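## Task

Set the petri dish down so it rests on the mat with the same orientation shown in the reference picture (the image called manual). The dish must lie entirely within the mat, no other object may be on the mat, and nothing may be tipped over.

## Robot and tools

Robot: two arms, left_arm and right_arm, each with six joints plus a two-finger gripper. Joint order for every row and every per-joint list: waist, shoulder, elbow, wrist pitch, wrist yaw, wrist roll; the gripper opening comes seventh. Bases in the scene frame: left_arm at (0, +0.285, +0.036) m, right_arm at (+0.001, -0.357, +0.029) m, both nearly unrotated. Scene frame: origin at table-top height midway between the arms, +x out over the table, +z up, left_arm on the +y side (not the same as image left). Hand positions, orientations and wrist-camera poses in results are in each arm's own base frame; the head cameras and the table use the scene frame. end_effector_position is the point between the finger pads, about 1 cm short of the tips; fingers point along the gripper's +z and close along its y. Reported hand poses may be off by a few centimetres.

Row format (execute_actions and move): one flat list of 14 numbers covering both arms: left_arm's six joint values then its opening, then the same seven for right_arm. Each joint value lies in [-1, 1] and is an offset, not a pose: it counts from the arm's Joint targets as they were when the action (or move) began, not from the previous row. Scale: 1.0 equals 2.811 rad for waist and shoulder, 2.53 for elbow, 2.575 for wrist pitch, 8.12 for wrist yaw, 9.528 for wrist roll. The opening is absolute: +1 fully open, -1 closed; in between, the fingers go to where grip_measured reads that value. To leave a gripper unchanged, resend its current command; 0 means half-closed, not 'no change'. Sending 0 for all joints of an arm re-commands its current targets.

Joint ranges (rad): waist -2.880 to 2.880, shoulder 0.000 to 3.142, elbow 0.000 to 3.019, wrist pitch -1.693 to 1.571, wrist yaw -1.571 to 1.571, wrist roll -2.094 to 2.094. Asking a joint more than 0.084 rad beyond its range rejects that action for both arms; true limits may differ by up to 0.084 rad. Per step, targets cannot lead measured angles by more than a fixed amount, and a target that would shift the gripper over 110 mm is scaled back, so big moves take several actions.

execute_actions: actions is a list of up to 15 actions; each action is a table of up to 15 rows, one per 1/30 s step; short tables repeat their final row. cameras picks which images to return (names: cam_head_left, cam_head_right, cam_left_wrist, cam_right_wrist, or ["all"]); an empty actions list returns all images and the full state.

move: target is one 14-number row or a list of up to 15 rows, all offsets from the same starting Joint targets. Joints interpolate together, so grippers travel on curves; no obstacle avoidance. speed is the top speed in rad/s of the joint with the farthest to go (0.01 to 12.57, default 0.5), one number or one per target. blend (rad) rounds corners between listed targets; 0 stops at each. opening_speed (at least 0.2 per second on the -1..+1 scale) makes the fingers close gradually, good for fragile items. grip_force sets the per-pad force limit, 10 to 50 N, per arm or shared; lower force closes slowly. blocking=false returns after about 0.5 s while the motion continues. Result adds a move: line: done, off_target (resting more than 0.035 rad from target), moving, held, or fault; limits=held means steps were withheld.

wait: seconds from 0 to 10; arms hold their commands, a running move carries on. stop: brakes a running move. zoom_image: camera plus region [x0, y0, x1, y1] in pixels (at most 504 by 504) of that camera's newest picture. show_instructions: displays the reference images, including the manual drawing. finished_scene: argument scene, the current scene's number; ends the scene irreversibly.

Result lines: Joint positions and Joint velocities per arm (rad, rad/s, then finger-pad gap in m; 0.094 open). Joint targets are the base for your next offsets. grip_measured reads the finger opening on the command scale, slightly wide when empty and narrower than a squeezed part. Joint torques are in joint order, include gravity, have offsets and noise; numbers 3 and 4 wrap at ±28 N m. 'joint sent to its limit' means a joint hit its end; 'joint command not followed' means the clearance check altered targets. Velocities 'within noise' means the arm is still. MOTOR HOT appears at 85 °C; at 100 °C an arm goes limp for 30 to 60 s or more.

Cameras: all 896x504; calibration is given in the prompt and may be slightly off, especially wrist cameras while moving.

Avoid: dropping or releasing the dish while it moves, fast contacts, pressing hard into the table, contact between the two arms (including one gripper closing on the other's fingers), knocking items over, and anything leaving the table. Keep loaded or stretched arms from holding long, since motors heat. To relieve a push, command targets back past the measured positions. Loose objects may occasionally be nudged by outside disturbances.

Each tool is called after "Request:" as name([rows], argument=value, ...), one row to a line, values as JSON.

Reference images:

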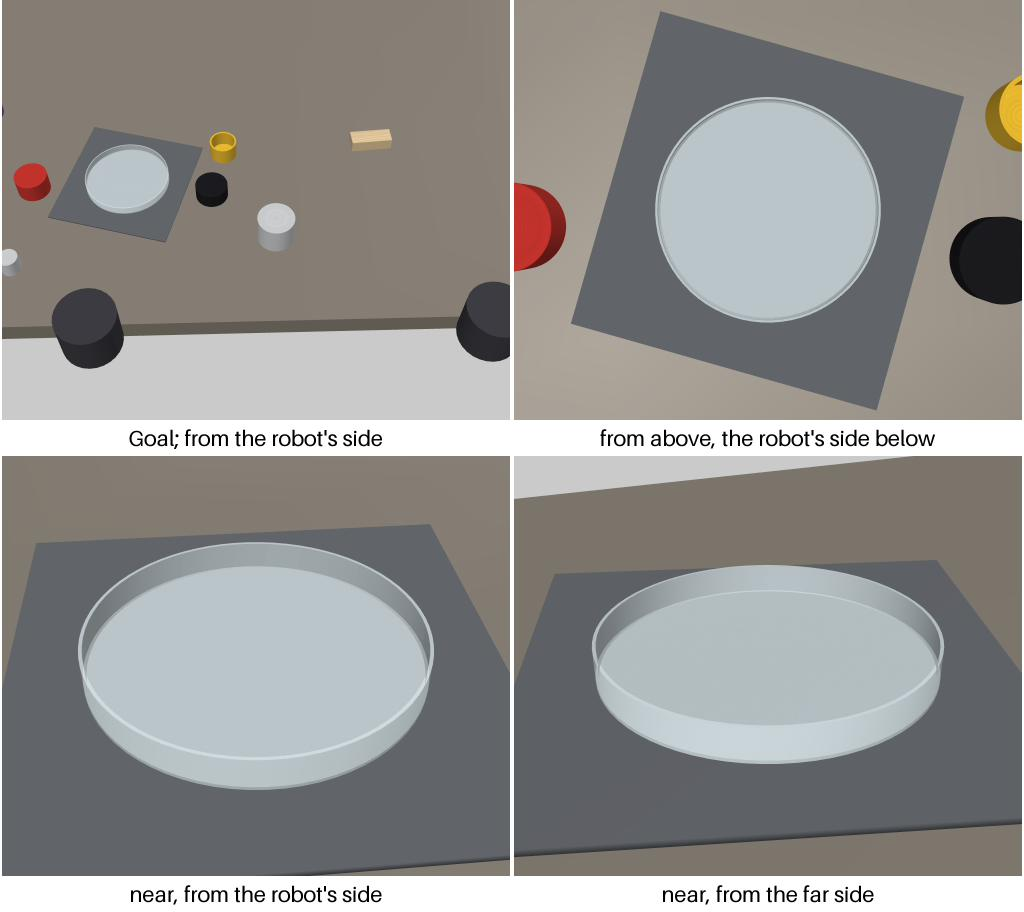

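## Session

Request:
execute_actions(actions=[])

Request:
zoom_image(camera="cam_head_left", region=[300, 130, 700, 380])

Scene clock: 0.00 s.
left_arm: end_effector_position=(+0.1093, -0.5665, +0.2071) grip_measured=+1.000 end_effector_quat_wxyz=(+0.365, +0.688, +0.227, -0.585) | right_arm: end_effector_position=(+0.5945, -0.1539, +0.2693) grip_measured=+1.000 end_effector_quat_wxyz=(+0.157, +0.529, +0.789, -0.269)
Joint positions: left_arm=[-1.099 1.713 0.926 0.661 1.163 0.356 0.094] | right_arm=[-0.084 1.937 1.999 -1.617 0.634 1.091 0.094]
Joint velocities: within noise
Joint torques (N m): no reading
Motor temperatures (°C): left_arm=[21 26 31 24 21 21 19] | right_arm=[21 26 39 20 21 20 22]
Heat: left arm: hottest elbow 31 °C; right arm: hottest elbow 39 °C.
Joint targets: left_arm=[-1.099 1.715 0.945 0.665 1.163 0.356] | right_arm=[-0.084 1.935 2.026 -1.616 0.634 1.091]
Tool commands: left_gripper/opening=+1.0 right_gripper/opening=+1.0
camera_calibration:
cam_left_wrist: T_world_to_cam=[[-0.745117, 0.632178, -0.212491, 0.481714], [0.44718, 0.237188, -0.862422, 0.29824], [-0.494804, -0.737627, -0.45943, -0.183248], [0, 0, 0, 1]] pos_world=[0.134894, -0.510436, 0.275378]
cam_right_wrist: T_world_to_cam=[[-0.920685, -0.306726, 0.241369, 0.437554], [-0.345918, 0.927668, -0.14062, 0.424699], [-0.180778, -0.21296, -0.960191, 0.4233], [0, 0, 0, 1]] pos_world=[0.626284, -0.169624, 0.360558]

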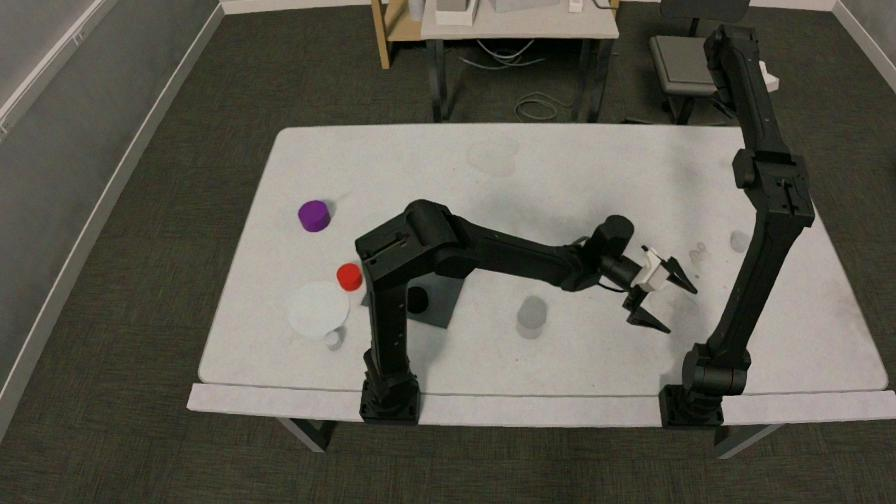

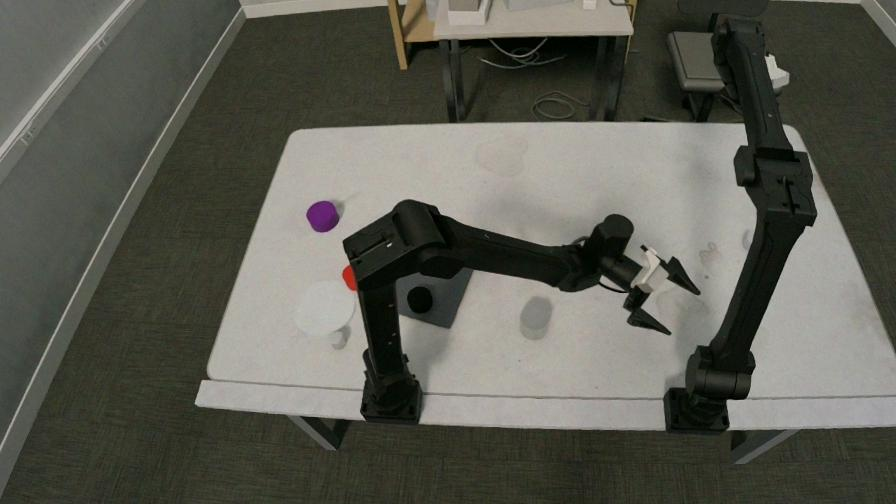

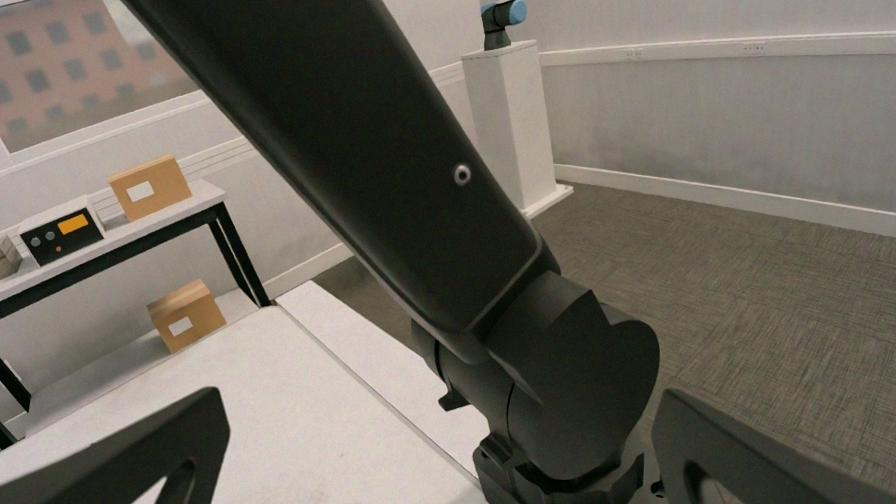

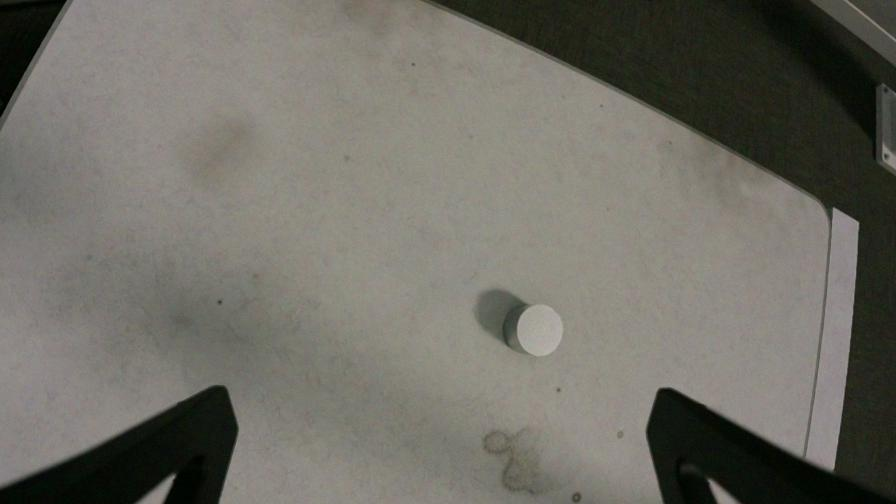

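Scaled by 1.260 from the camera's 896x504 image, which has a finer 1280x720 frame.

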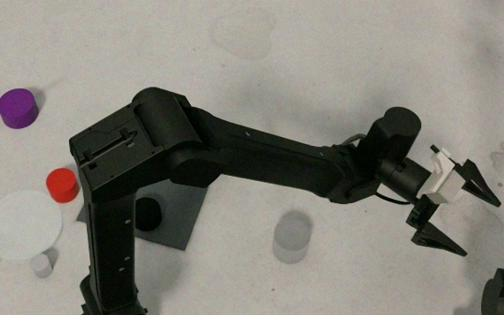

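Request:
move(target=[0.5866,-0.1832,0.1008,-0.8214,-0.1432,-0.0374,1, 0,0,0,0,0,0,0.1], speed=1.2, cameras=["cam_head_left","cam_head_right","cam_left_wrist"])

Request:
zoom_image(camera="cam_head_left", region=[270, 180, 560, 370])

Scene clock: 18.97 s.
left_arm: end_effector_position=(+0.3005, +0.1800, +0.2396) grip_measured=+1.000 end_effector_quat_wxyz=(+0.036, -0.264, +0.964, +0.009) | right_arm: end_effector_position=(+0.5945, -0.1539, +0.2693) grip_measured=+0.102 end_effector_quat_wxyz=(+0.157, +0.529, +0.789, -0.269)
Joint positions: left_arm=[0.543 1.207 1.15 -1.44 0.003 0.008 0.094] | right_arm=[-0.084 1.937 1.999 -1.617 0.634 1.091 0.052]
Joint torques (N m): left_arm=[0.91 -5.77 12.66 0.1 -0.09 -0.04] | right_arm=[-0.32 -17.08 10.67 -0.06 0.55 0.05]
Motor temperatures (°C): left_arm=[21 27 34 24 21 21 19] | right_arm=[21 30 47 20 22 20 22]
Heat: left arm: hottest elbow 34 °C; right arm: hottest elbow 47 °C.
Joint targets: left_arm=[0.551 1.200 1.200 -1.450 0.001 0.000] | right_arm=[-0.084 1.935 2.026 -1.616 0.634 1.091]
move: off_target (left_arm); left_arm: the elbow is farthest, 0.050 rad from its target
camera_calibration:
cam_left_wrist: T_world_to_cam=[[0.531404, -0.847113, 0.00320054, -0.00990674], [-0.79195, -0.495451, 0.356853, 0.275791], [-0.300709, -0.192168, -0.934155, 0.434092], [0, 0, 0, 1]] pos_world=[0.354212, 0.211667, 0.307124]
Images, in order (width x height): cam_head_left 896x504, cam_head_right 896x504, cam_left_wrist 896x504.

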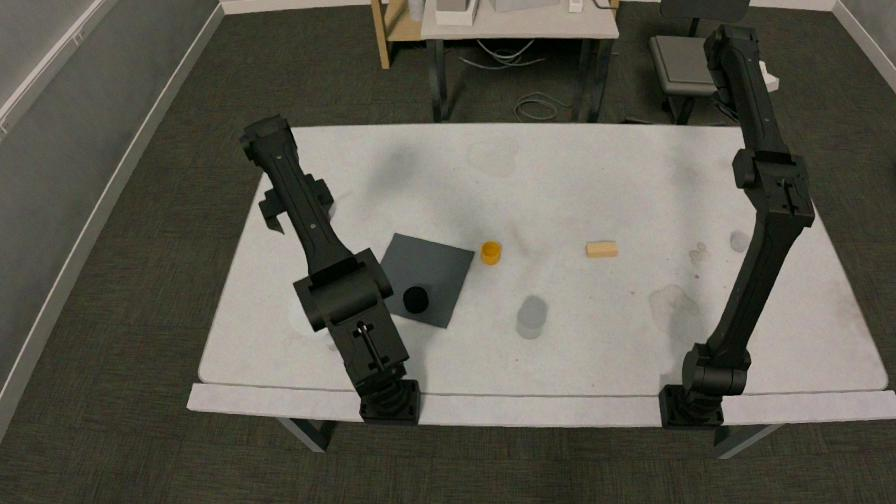

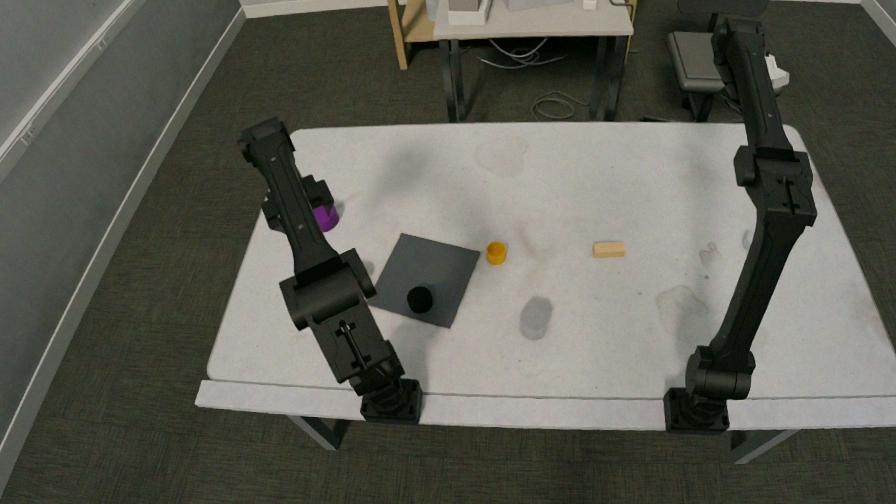

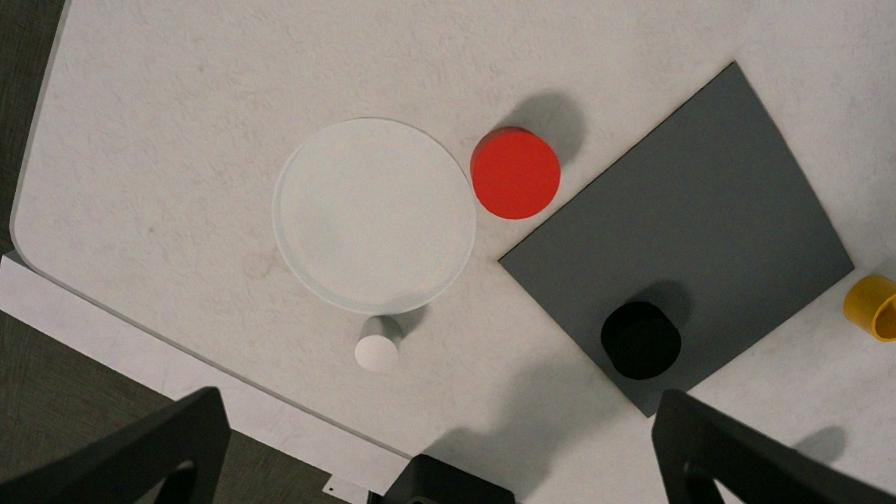

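Scaled by 1.738 from the camera's 896x504 image, which has a finer 1280x720 frame.

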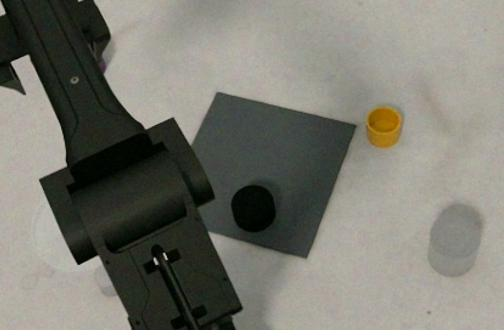

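Request:
zoom_image(camera="cam_left_wrist", region=[250, 90, 600, 390])

Request:
zoom_image(camera="cam_left_wrist", region=[260, 250, 440, 390])

Scaled by 1.440 from the camera's 896x504 image, which has a finer 1280x720 frame.

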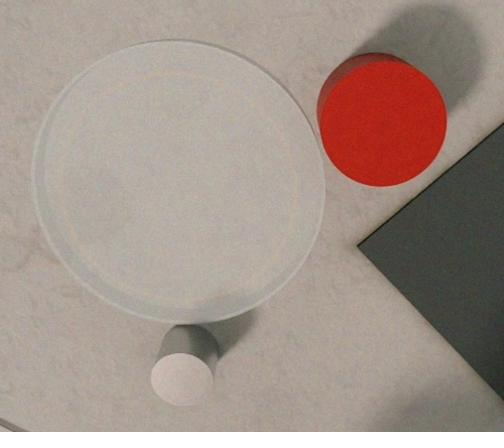

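Scaled by 2.800 from the camera's 896x504 image, which has a finer 1280x720 frame.

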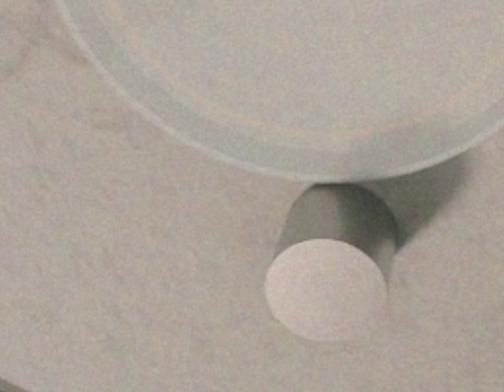

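Request:
move(target=[0.0555,0.17,0.033,0.026,0,0,0.1, 0,0,0,0,0,0,0.1], speed=0.8, cameras=["cam_head_left","cam_left_wrist"])

Request:
zoom_image(camera="cam_head_left", region=[270, 180, 510, 370])

Scene clock: 79.00 s.
left_arm: end_effector_position=(+0.3161, +0.2642, +0.1015) grip_measured=+0.102 end_effector_quat_wxyz=(-0.118, -0.336, +0.933, -0.045) | right_arm: end_effector_position=(+0.5945, -0.1539, +0.2693) grip_measured=+0.102 end_effector_quat_wxyz=(+0.157, +0.529, +0.789, -0.269)
Joint positions: left_arm=[0.698 1.669 1.239 -1.393 0.002 0.007 0.052] | right_arm=[-0.084 1.937 1.999 -1.617 0.634 1.091 0.052]
Joint torques (N m): left_arm=[0.85 -9.41 10.85 0.31 -0.06 -0.01] | right_arm=[-0.26 -17.03 10.67 -0.05 0.55 0.05]
Motor temperatures (°C): left_arm=[21 27 44 24 21 21 19] | right_arm=[21 35 57 20 22 20 22]
Heat: left arm: hottest elbow 44 °C; right arm: hottest elbow 57 °C.
Joint targets: left_arm=[0.706 1.678 1.283 -1.383 0.001 0.000] | right_arm=[-0.084 1.935 2.026 -1.616 0.634 1.091]
move: off_target (left_arm); left_arm: the elbow is farthest, 0.044 rad from its target
camera_calibration:
cam_left_wrist: T_world_to_cam=[[0.657067, -0.753823, -0.00362352, -0.0100855], [-0.579413, -0.508107, 0.637266, 0.286782], [-0.482227, -0.416627, -0.770635, 0.426007], [0, 0, 0, 1]] pos_world=[0.378224, 0.315599, 0.145503]
Images, in order (width x height): cam_head_left 896x504, cam_left_wrist 896x504.

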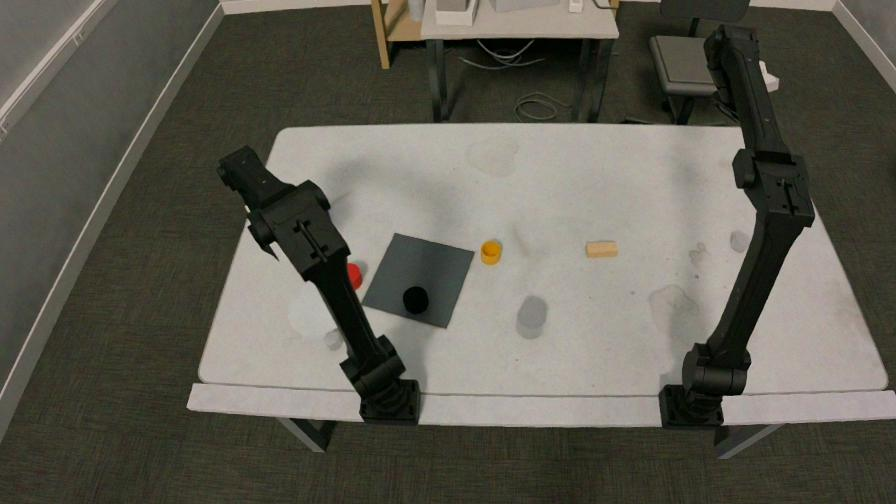

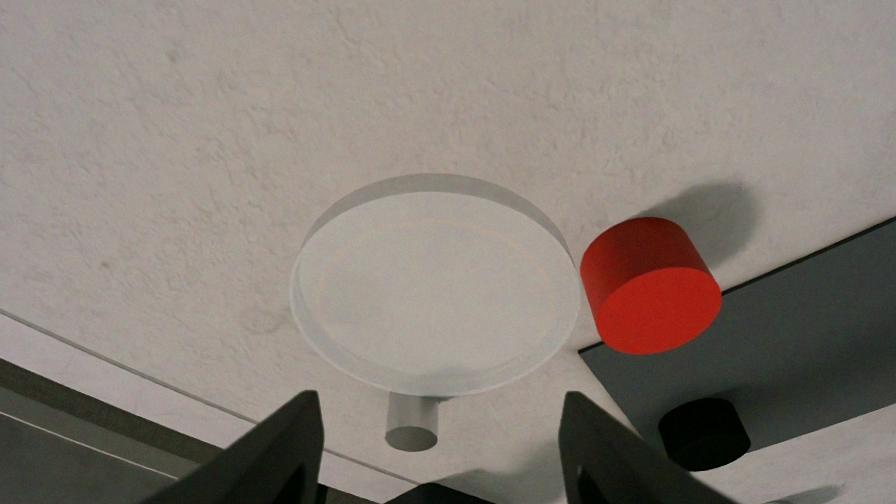

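Scaled by 2.100 from the camera's 896x504 image, which has a finer 1280x720 frame.

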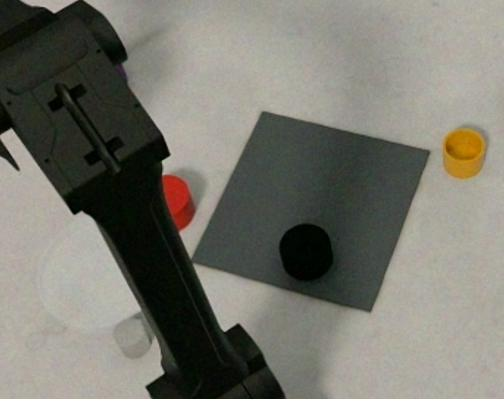

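Request:
move(target=[-0.2743,-0.2206,-0.253,0.1262,0,0,0.85, 0.4244,-0.1932,-0.3478,0.1515,-0.0781,-0.1145,0.9], speed=1.0, cameras=["cam_head_left","cam_left_wrist","cam_right_wrist"])

Scene clock: 173.80 s.
left_arm: end_effector_position=(+0.2679, -0.0152, +0.0925) grip_measured=+0.848 end_effector_quat_wxyz=(+0.040, +0.030, +0.999, -0.002) | right_arm: end_effector_position=(+0.1832, +0.3724, +0.1709) grip_measured=+0.898 end_effector_quat_wxyz=(+0.032, -0.523, +0.852, +0.019)
Joint positions: left_arm=[-0.054 1.071 0.651 -1.071 0.002 0.006 0.087] | right_arm=[1.115 1.407 1.15 -1.239 0.001 0.014 0.089]
Joint torques (N m): left_arm=[-0.38 -3.72 7.34 1.05 -0.03 0] | right_arm=[-0.79 -10.34 8.23 0.53 -0.02 -0.09]
Motor temperatures (°C): left_arm=[21 28 45 24 21 21 19] | right_arm=[21 36 59 20 22 20 22]
Heat: left arm: hottest elbow 45 °C; right arm: hottest elbow 59 °C.
Joint targets: left_arm=[-0.065 1.058 0.644 -1.058 0.001 0.000] | right_arm=[1.109 1.392 1.146 -1.226 -0.001 0.000]
move: done
camera_calibration:
cam_left_wrist: T_world_to_cam=[[-0.0343906, -0.999407, 0.00194378, -0.00812224], [-0.935618, 0.0328792, 0.351481, 0.252712], [-0.351336, 0.010269, -0.936193, 0.266301], [0, 0, 0, 1]] pos_world=[0.329724, -0.019161, 0.160501]
cam_right_wrist: T_world_to_cam=[[0.891569, -0.452422, -0.0204556, 0.0109811], [-0.416857, -0.83746, 0.353399, 0.366205], [-0.177016, -0.306552, -0.935249, 0.396381], [0, 0, 0, 1]] pos_world=[0.213031, 0.433162, 0.241524]
Images, in order (width x height): cam_head_left 896x504, cam_left_wrist 896x504, cam_right_wrist 896x504.

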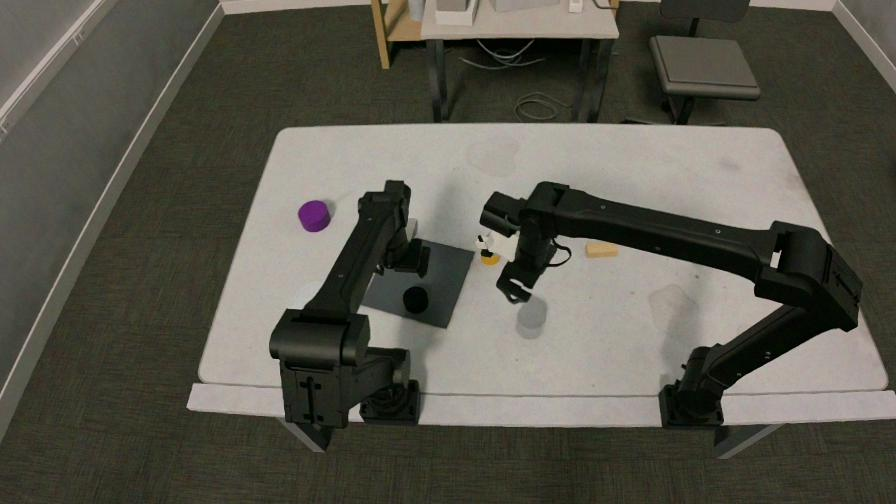

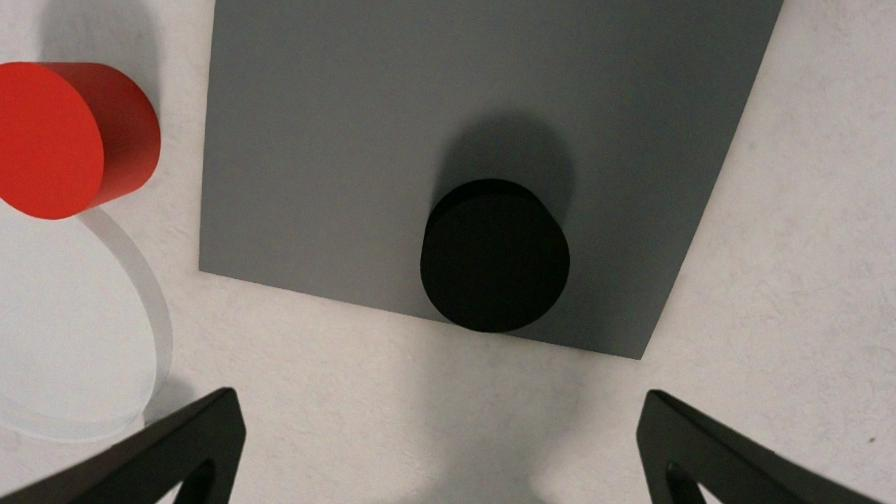

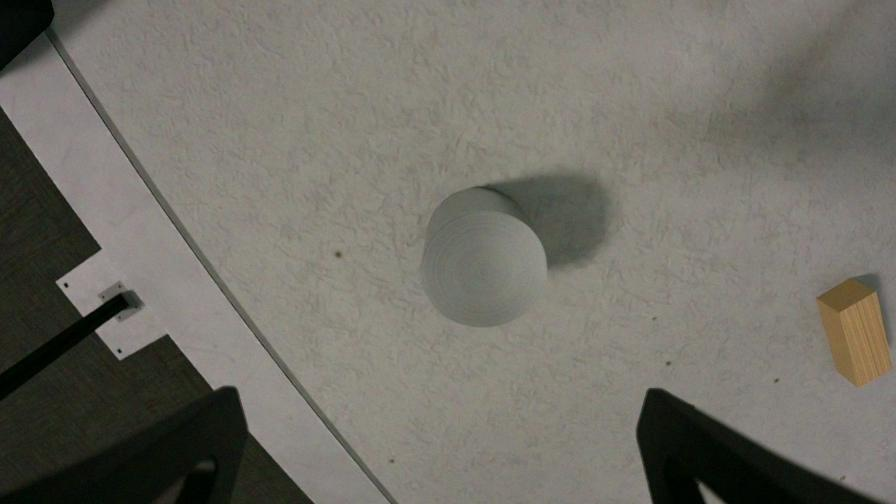

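Request:
move(target=[-0.0245,0.0861,-0.0628,0.1468,0,0,0.85, -0.011,0.058,-0.1217,0.1751,0,0,0.9], speed=0.4, cameras=["cam_left_wrist","cam_right_wrist"])

Scene clock: 196.63 s.
left_arm: end_effector_position=(+0.2661, -0.0327, -0.0067) grip_measured=+0.848 end_effector_quat_wxyz=(+0.041, +0.063, +0.997, -0.003) | right_arm: end_effector_position=(+0.1820, +0.3436, +0.0151) grip_measured=+0.898 end_effector_quat_wxyz=(+0.032, -0.510, +0.859, +0.019)
Joint positions: left_arm=[-0.12 1.285 0.49 -0.694 0.002 0.006 0.087] | right_arm=[1.086 1.546 0.838 -0.789 0.001 0.014 0.089]
Joint torques (N m): left_arm=[-0.62 -2.73 5.68 1.1 -0.03 0] | right_arm=[-0.91 -8.64 6.83 0.55 -0.02 -0.09]
Motor temperatures (°C): left_arm=[21 27 43 24 21 21 19] | right_arm=[21 32 54 20 22 20 22]
Heat: left arm: hottest elbow 43 °C; right arm: hottest elbow 54 °C.
Joint targets: left_arm=[-0.134 1.300 0.485 -0.680 0.001 0.000] | right_arm=[1.078 1.556 0.838 -0.775 -0.001 0.000]
move: done
camera_calibration:
cam_left_wrist: T_world_to_cam=[[-0.0998485, -0.995001, 0.0019161, -0.00782809], [-0.932379, 0.0942364, 0.348983, 0.287696], [-0.347419, 0.033059, -0.937127, 0.172631], [0, 0, 0, 1]] pos_world=[0.327435, -0.0406074, 0.0613907]
cam_right_wrist: T_world_to_cam=[[0.877893, -0.478419, -0.0204433, 0.00730552], [-0.441155, -0.824642, 0.354044, 0.396618], [-0.18624, -0.301794, -0.935005, 0.241704], [0, 0, 0, 1]] pos_world=[0.213571, 0.403508, 0.0857232]
Images, in order (width x height): cam_left_wrist 896x504, cam_right_wrist 896x504.

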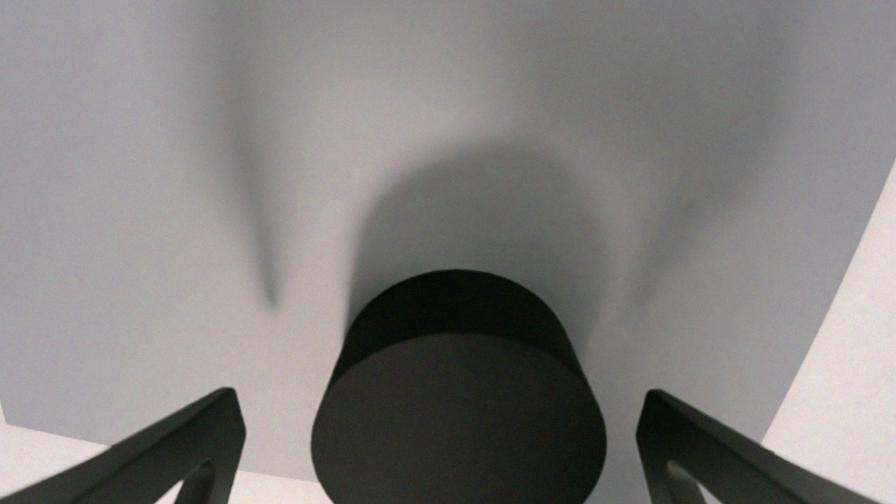

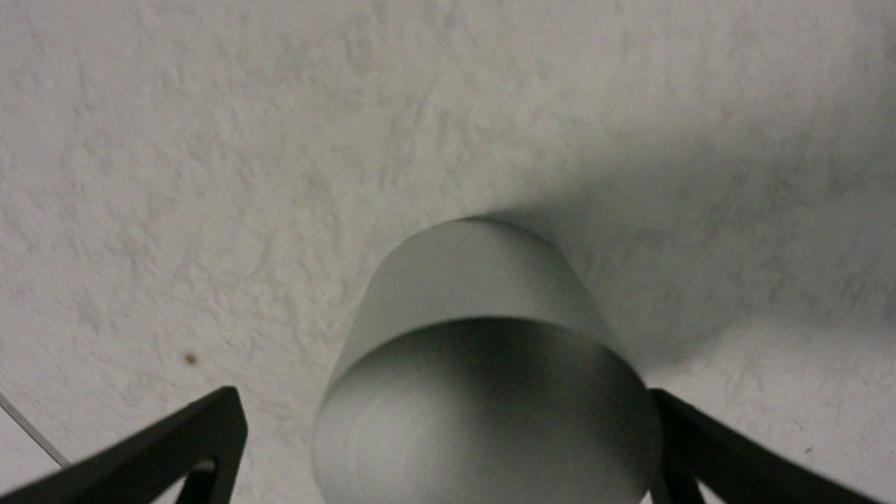

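Request:
move([
  [0,0,0,0,0,0,0.85, -0.009,0,0,0,0,0,0.95],
  [0,0,0,0,0,0,-1, -0.009,0,0,0,0,0,-1],
], speed=0.2, grip_force=40, opening_speed=0.6, cameras=["cam_left_wrist","cam_right_wrist"])

Scene clock: 211.00 s.
left_arm: end_effector_position=(+0.2661, -0.0332, -0.0067) grip_measured=+0.197 end_effector_quat_wxyz=(+0.041, +0.064, +0.997, -0.003) | right_arm: end_effector_position=(+0.1905, +0.3390, +0.0151) grip_measured=+0.390 end_effector_quat_wxyz=(+0.031, -0.499, +0.866, +0.020)
Joint positions: left_arm=[-0.121 1.285 0.49 -0.694 0.002 0.006 0.056] | right_arm=[1.059 1.546 0.838 -0.789 -0.002 0.013 0.065]
Joint torques (N m): left_arm=[-0.5 -2.73 5.7 1.06 -0.03 0] | right_arm=[-0.85 -8.64 6.82 0.54 0.11 -0.09]
Heat: left arm: hottest elbow 42 °C; right arm: hottest elbow 53 °C.
Joint targets: left_arm=[-0.133 1.300 0.485 -0.681 0.001 0.000] | right_arm=[1.053 1.556 0.838 -0.775 0.000 0.000]
grip_force (N): 40, 40
move: done
camera_calibration:
cam_left_wrist: T_world_to_cam=[[-0.101748, -0.994808, 0.00196071, -0.00790024], [-0.93221, 0.0960335, 0.348944, 0.28769], [-0.34732, 0.0336766, -0.937142, 0.172613], [0, 0, 0, 1]] pos_world=[0.327336, -0.0413001, 0.0613906]
cam_right_wrist: T_world_to_cam=[[0.865232, -0.500805, -0.0238315, 0.00774179], [-0.461236, -0.813703, 0.353763, 0.396757], [-0.196558, -0.295095, -0.935031, 0.241707], [0, 0, 0, 1]] pos_world=[0.22381, 0.398046, 0.0858302]
Images, in order (width x height): cam_left_wrist 896x504, cam_right_wrist 896x504.

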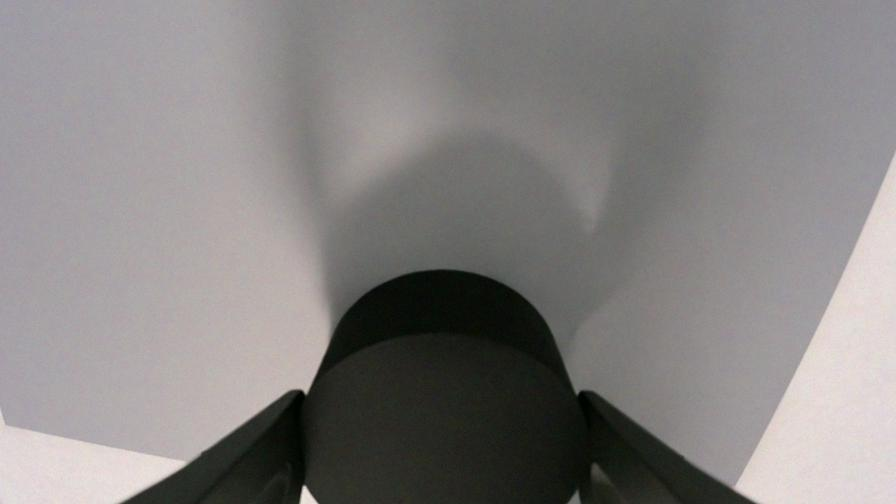

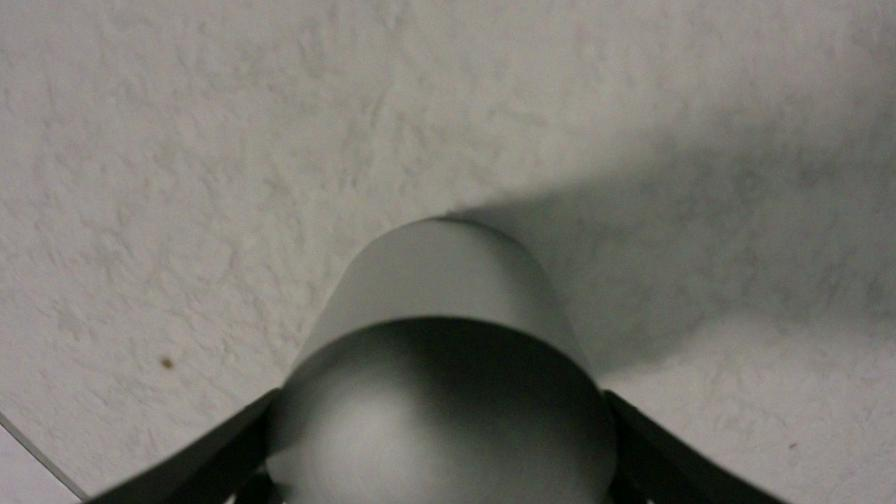

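Request:
move([
  [0,-0.0861,0.0628,-0.1464,0,0,-1, 0,-0.0517,0.0569,-0.1087,0,0,-1],
  [0,-0.0861,0.0628,-0.1464,0,0,-1, -0.1889,0.1259,0.317,-0.1612,0,0,-1],
  [-0.344,-0.0861,0.0628,-0.1464,0,0,-1, -0.1889,0.1615,0.2609,-0.0796,0,0,-1],
  [-0.344,0.002,0,0.0025,0,0,-1, -0.1889,0.1615,0.2609,-0.0796,0,0,-1],
], speed=[0.5,0.6,0.5,0.3], blend=[0.05,0.05,0,0], cameras=["all"])

Scene clock: 249.97 s.
left_arm: end_effector_position=(+0.1229, -0.2372, -0.0094) grip_measured=+0.197 end_effector_quat_wxyz=(+0.033, +0.521, +0.853, -0.021) | right_arm: end_effector_position=(+0.5172, +0.2942, +0.0183) grip_measured=+0.389 end_effector_quat_wxyz=(+0.036, -0.250, +0.967, +0.010)
Joint positions: left_arm=[-1.09 1.293 0.487 -0.687 0.002 0.006 0.056] | right_arm=[0.518 1.997 1.502 -1 0 0.012 0.065]
Joint torques (N m): left_arm=[-0.38 -2.9 5.82 0.95 -0.04 0] | right_arm=[0.03 -15.97 7.51 0.76 0.05 -0.08]
Heat: left arm: hottest elbow 40 °C; right arm: hottest elbow 51 °C.
Joint targets: left_arm=[-1.101 1.306 0.485 -0.674 0.000 0.000] | right_arm=[0.522 2.009 1.498 -0.980 -0.001 0.000]
grip_force (N): 40, 40
move: done
camera_calibration:
cam_left_wrist: T_world_to_cam=[[-0.877423, -0.479713, 0.0018397, -0.00786727], [-0.448214, 0.821165, 0.35326, 0.287227], [-0.170974, 0.309134, -0.935523, 0.170984], [0, 0, 0, 1]] pos_world=[0.15107, -0.292492, 0.0585084]
cam_right_wrist: T_world_to_cam=[[0.484445, -0.87454, -0.0222169, 0.00954735], [-0.814723, -0.460269, 0.352675, 0.588687], [-0.318654, -0.152751, -0.935482, 0.316874], [0, 0, 0, 1]] pos_world=[0.575964, 0.327707, 0.0890275]

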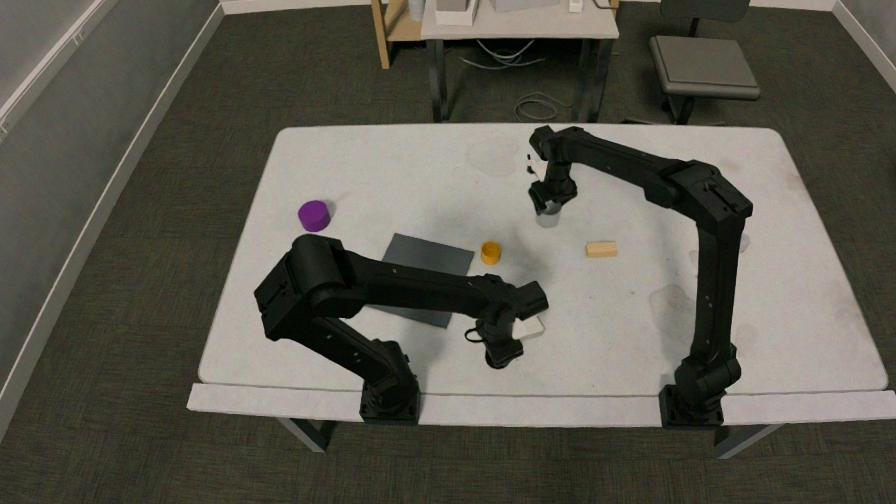

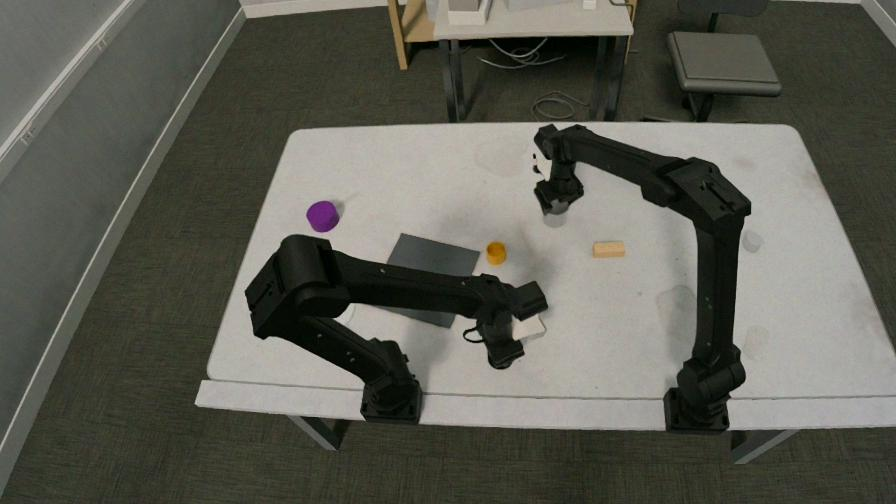

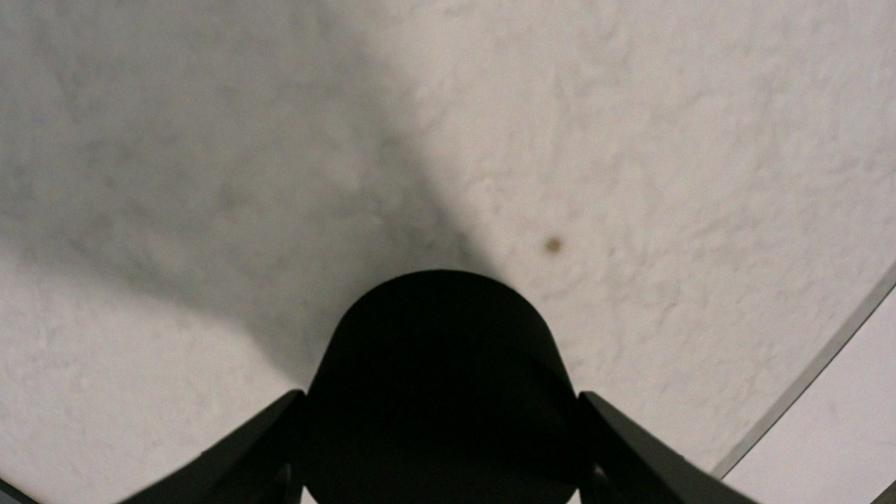

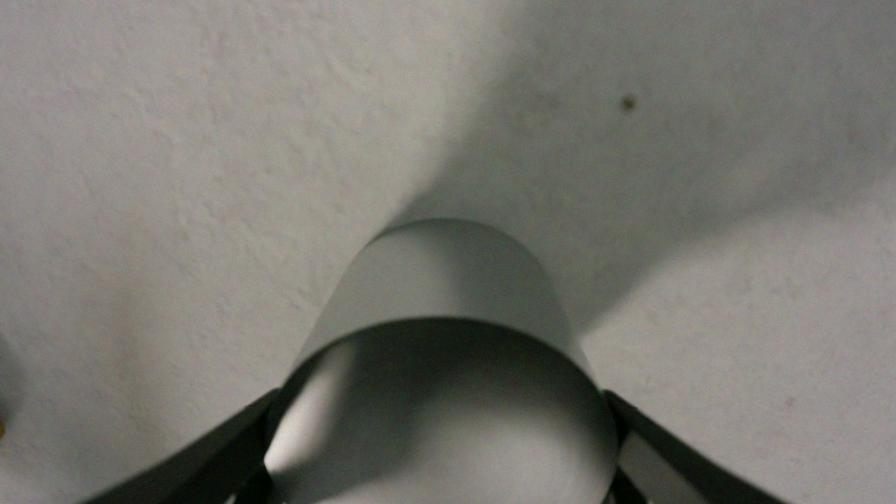

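Request:
move([
  [0,0.0005,0,0.0005,0,0,-1, 0,0.0021,0,0.0022,0,0,-1],
  [0,0.0005,0,0.0005,0,0,0.7, 0,0.0021,0,0.0022,0,0,0.95],
  [0,-0.0881,0.0628,-0.1489,0,0,0.7, 0,-0.0355,0.058,-0.0816,0,0,0.95],
  [0.6423,-0.0075,0.1028,-0.1033,0,0,-0.8, -0.12,-0.0355,0.058,-0.0816,0,0,0.95],
], speed=[0.1,0.2,0.5,1.0], opening_speed=1.0, cameras=["all"])

Scene clock: 279.03 s.
left_arm: end_effector_position=(+0.2365, +0.1967, +0.0590) grip_measured=-0.798 end_effector_quat_wxyz=(+0.023, -0.338, +0.941, +0.008) | right_arm: end_effector_position=(+0.5855, +0.1082, +0.0989) grip_measured=+0.948 end_effector_quat_wxyz=(+0.038, -0.086, +0.996, +0.004)
Joint positions: left_arm=[0.696 1.267 0.699 -0.953 0.001 0.006 0.01] | right_arm=[0.183 1.914 1.6 -1.18 0 0.011 0.092]
Joint torques (N m): left_arm=[0.97 -3.49 10.97 1.01 0.02 0] | right_arm=[-0.21 -16.73 11.73 -0.31 0.06 -0.07]
Heat: left arm: hottest elbow 39 °C; right arm: hottest elbow 51 °C.
Joint targets: left_arm=[0.705 1.284 0.745 -0.940 0.001 0.000] | right_arm=[0.184 1.910 1.645 -1.190 -0.001 0.000]
grip_force (N): 40, 40
move: off_target (left_arm, right_arm); target 4's new numbers were sent with left_arm's elbow 0.046 rad from that target; left_arm: the elbow is farthest, 0.046 rad from its target; right_arm: the elbow is farthest, 0.045 rad from its target
camera_calibration:
cam_left_wrist: T_world_to_cam=[[0.65612, -0.754656, 0.000233597, -0.00858896], [-0.698247, -0.606959, 0.379541, 0.296221], [-0.286281, -0.249188, -0.925175, 0.256648], [0, 0, 0, 1]] pos_world=[0.285945, 0.237266, 0.125019]
cam_right_wrist: T_world_to_cam=[[0.171261, -0.984976, -0.0221827, 0.0108711], [-0.920931, -0.168045, 0.351634, 0.560981], [-0.350079, -0.0397925, -0.935875, 0.391876], [0, 0, 0, 1]] pos_world=[0.651951, 0.120571, 0.169728]

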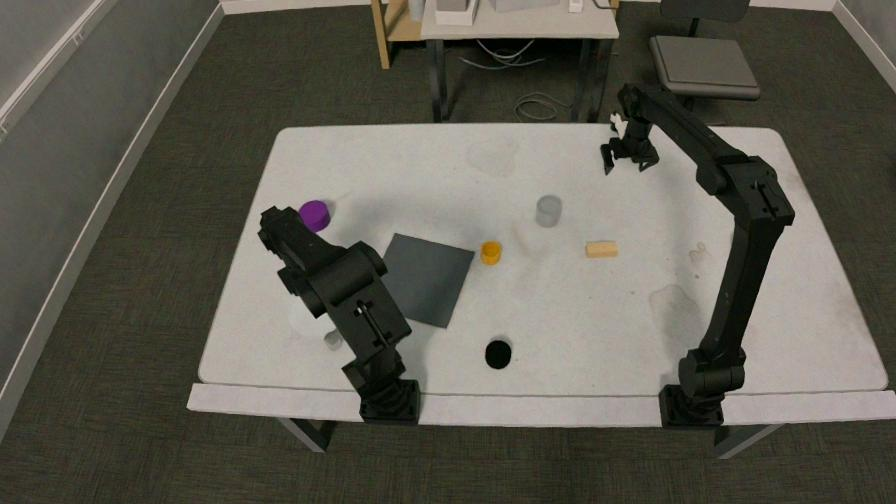

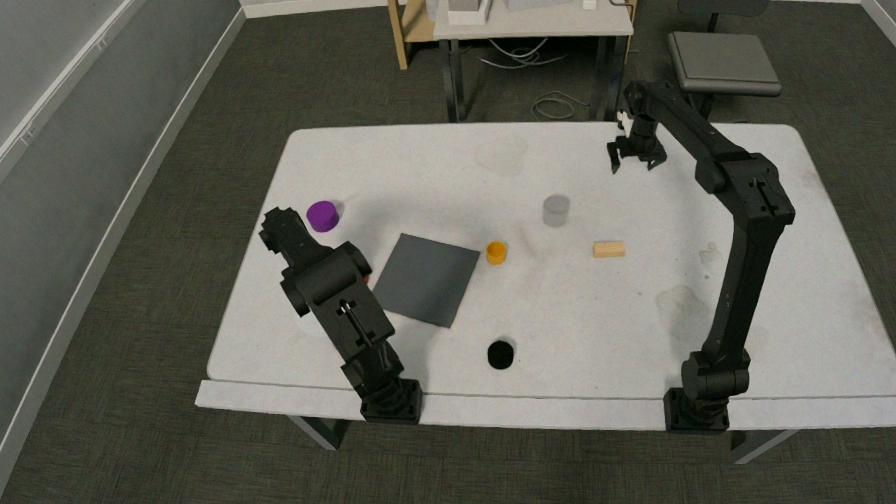

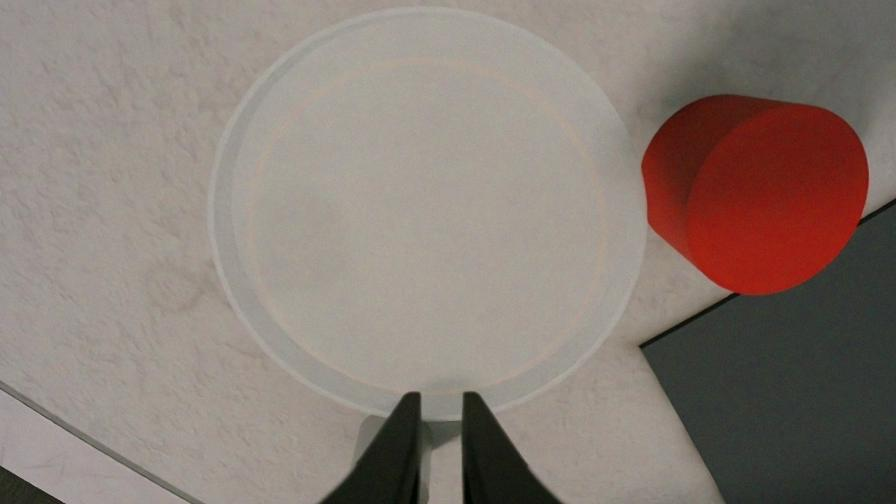

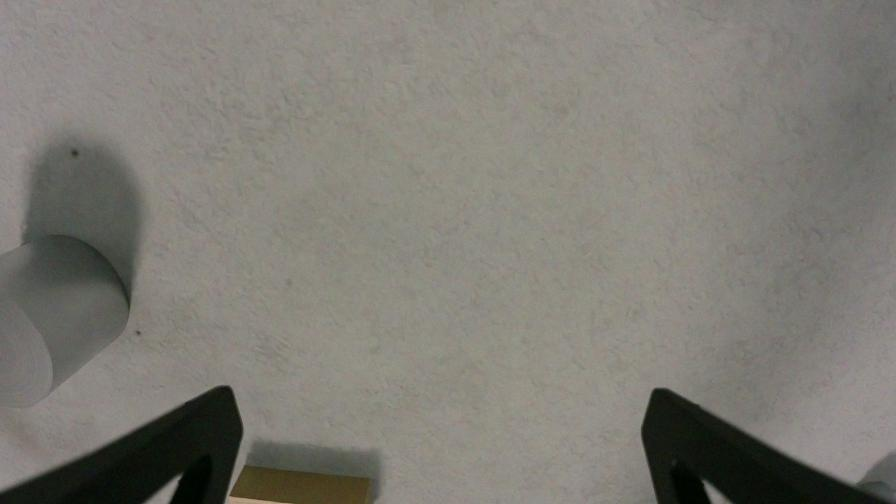

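Request:
move(target=[0.0025,0.0555,-0.0356,0.0913,0,0,-0.8, 0,0,0,0,0,0,-0.1], speed=0.2)

Request:
move(target=[0,0.0071,0,0.0078,0,0,-0.8, 0,0,0,0,0,0,-0.1], speed=0.06, cameras=["cam_left_wrist"])

Scene clock: 297.83 s.
left_arm: end_effector_position=(+0.2539, +0.2134, +0.0042) grip_measured=-0.798 end_effector_quat_wxyz=(+0.042, -0.340, +0.939, +0.015) | right_arm: end_effector_position=(+0.5855, +0.1082, +0.0989) grip_measured=-0.098 end_effector_quat_wxyz=(+0.038, -0.086, +0.996, +0.004)
Joint positions: left_arm=[0.701 1.423 0.66 -0.718 0.001 0.006 0.01] | right_arm=[0.183 1.914 1.6 -1.18 0 0.011 0.042]
Joint velocities: left_arm=[-0.005 0.005 0.002 -0.012 0.183 0.022 0.001] | right_arm=[within noise]
Joint torques (N m): left_arm=[1.14 -4.54 5.85 1.07 0.02 0] | right_arm=[-0.21 -16.73 11.74 -0.31 0.05 -0.07]
Motor temperatures (°C): left_arm=[21 25 41 24 21 21 20] | right_arm=[21 36 56 20 21 20 23]
Heat: left arm: hottest elbow 41 °C; right arm: hottest elbow 56 °C.
Joint targets: left_arm=[0.712 1.440 0.655 -0.705 0.001 0.000] | right_arm=[0.184 1.910 1.645 -1.190 -0.001 0.000]
grip_force (N): 40, 40
move: off_target (right_arm); right_arm: the elbow is farthest, 0.045 rad from its target

Scene clock: 298.67 s.
left_arm: end_effector_position=(+0.2558, +0.2150, -0.0010) grip_measured=-0.798 end_effector_quat_wxyz=(+0.043, -0.340, +0.939, +0.016) | right_arm: end_effector_position=(+0.5855, +0.1082, +0.0989) grip_measured=-0.098 end_effector_quat_wxyz=(+0.038, -0.086, +0.996, +0.004)
Joint positions: left_arm=[0.701 1.441 0.66 -0.698 0.001 0.006 0.01] | right_arm=[0.183 1.914 1.6 -1.18 0 0.011 0.042]
Joint torques (N m): left_arm=[1.14 -4.6 5.75 1.01 0.02 0] | right_arm=[-0.21 -16.67 11.74 -0.32 0.05 -0.07]
Motor temperatures (°C): left_arm=[21 25 41 24 21 21 20] | right_arm=[21 36 56 20 21 20 23]
Heat: left arm: hottest elbow 41 °C; right arm: hottest elbow 56 °C.
Joint targets: left_arm=[0.712 1.461 0.655 -0.685 0.001 0.000] | right_arm=[0.184 1.910 1.645 -1.190 -0.001 0.000]
grip_force (N): 40, 40
move: off_target (right_arm); right_arm: the elbow is farthest, 0.045 rad from its target
camera_calibration:
cam_left_wrist: T_world_to_cam=[[0.659856, -0.751391, 0.000988297, -0.00916072], [-0.706737, -0.620194, 0.340415, 0.348682], [-0.255172, -0.225323, -0.940275, 0.198179], [0, 0, 0, 1]] pos_world=[0.303041, 0.254021, 0.0676554]
Images, in order (width x height): cam_left_wrist 896x504.

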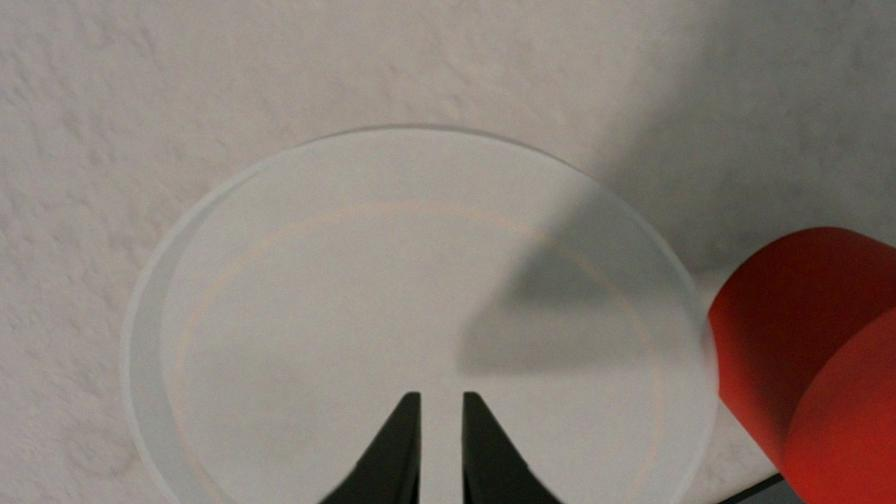

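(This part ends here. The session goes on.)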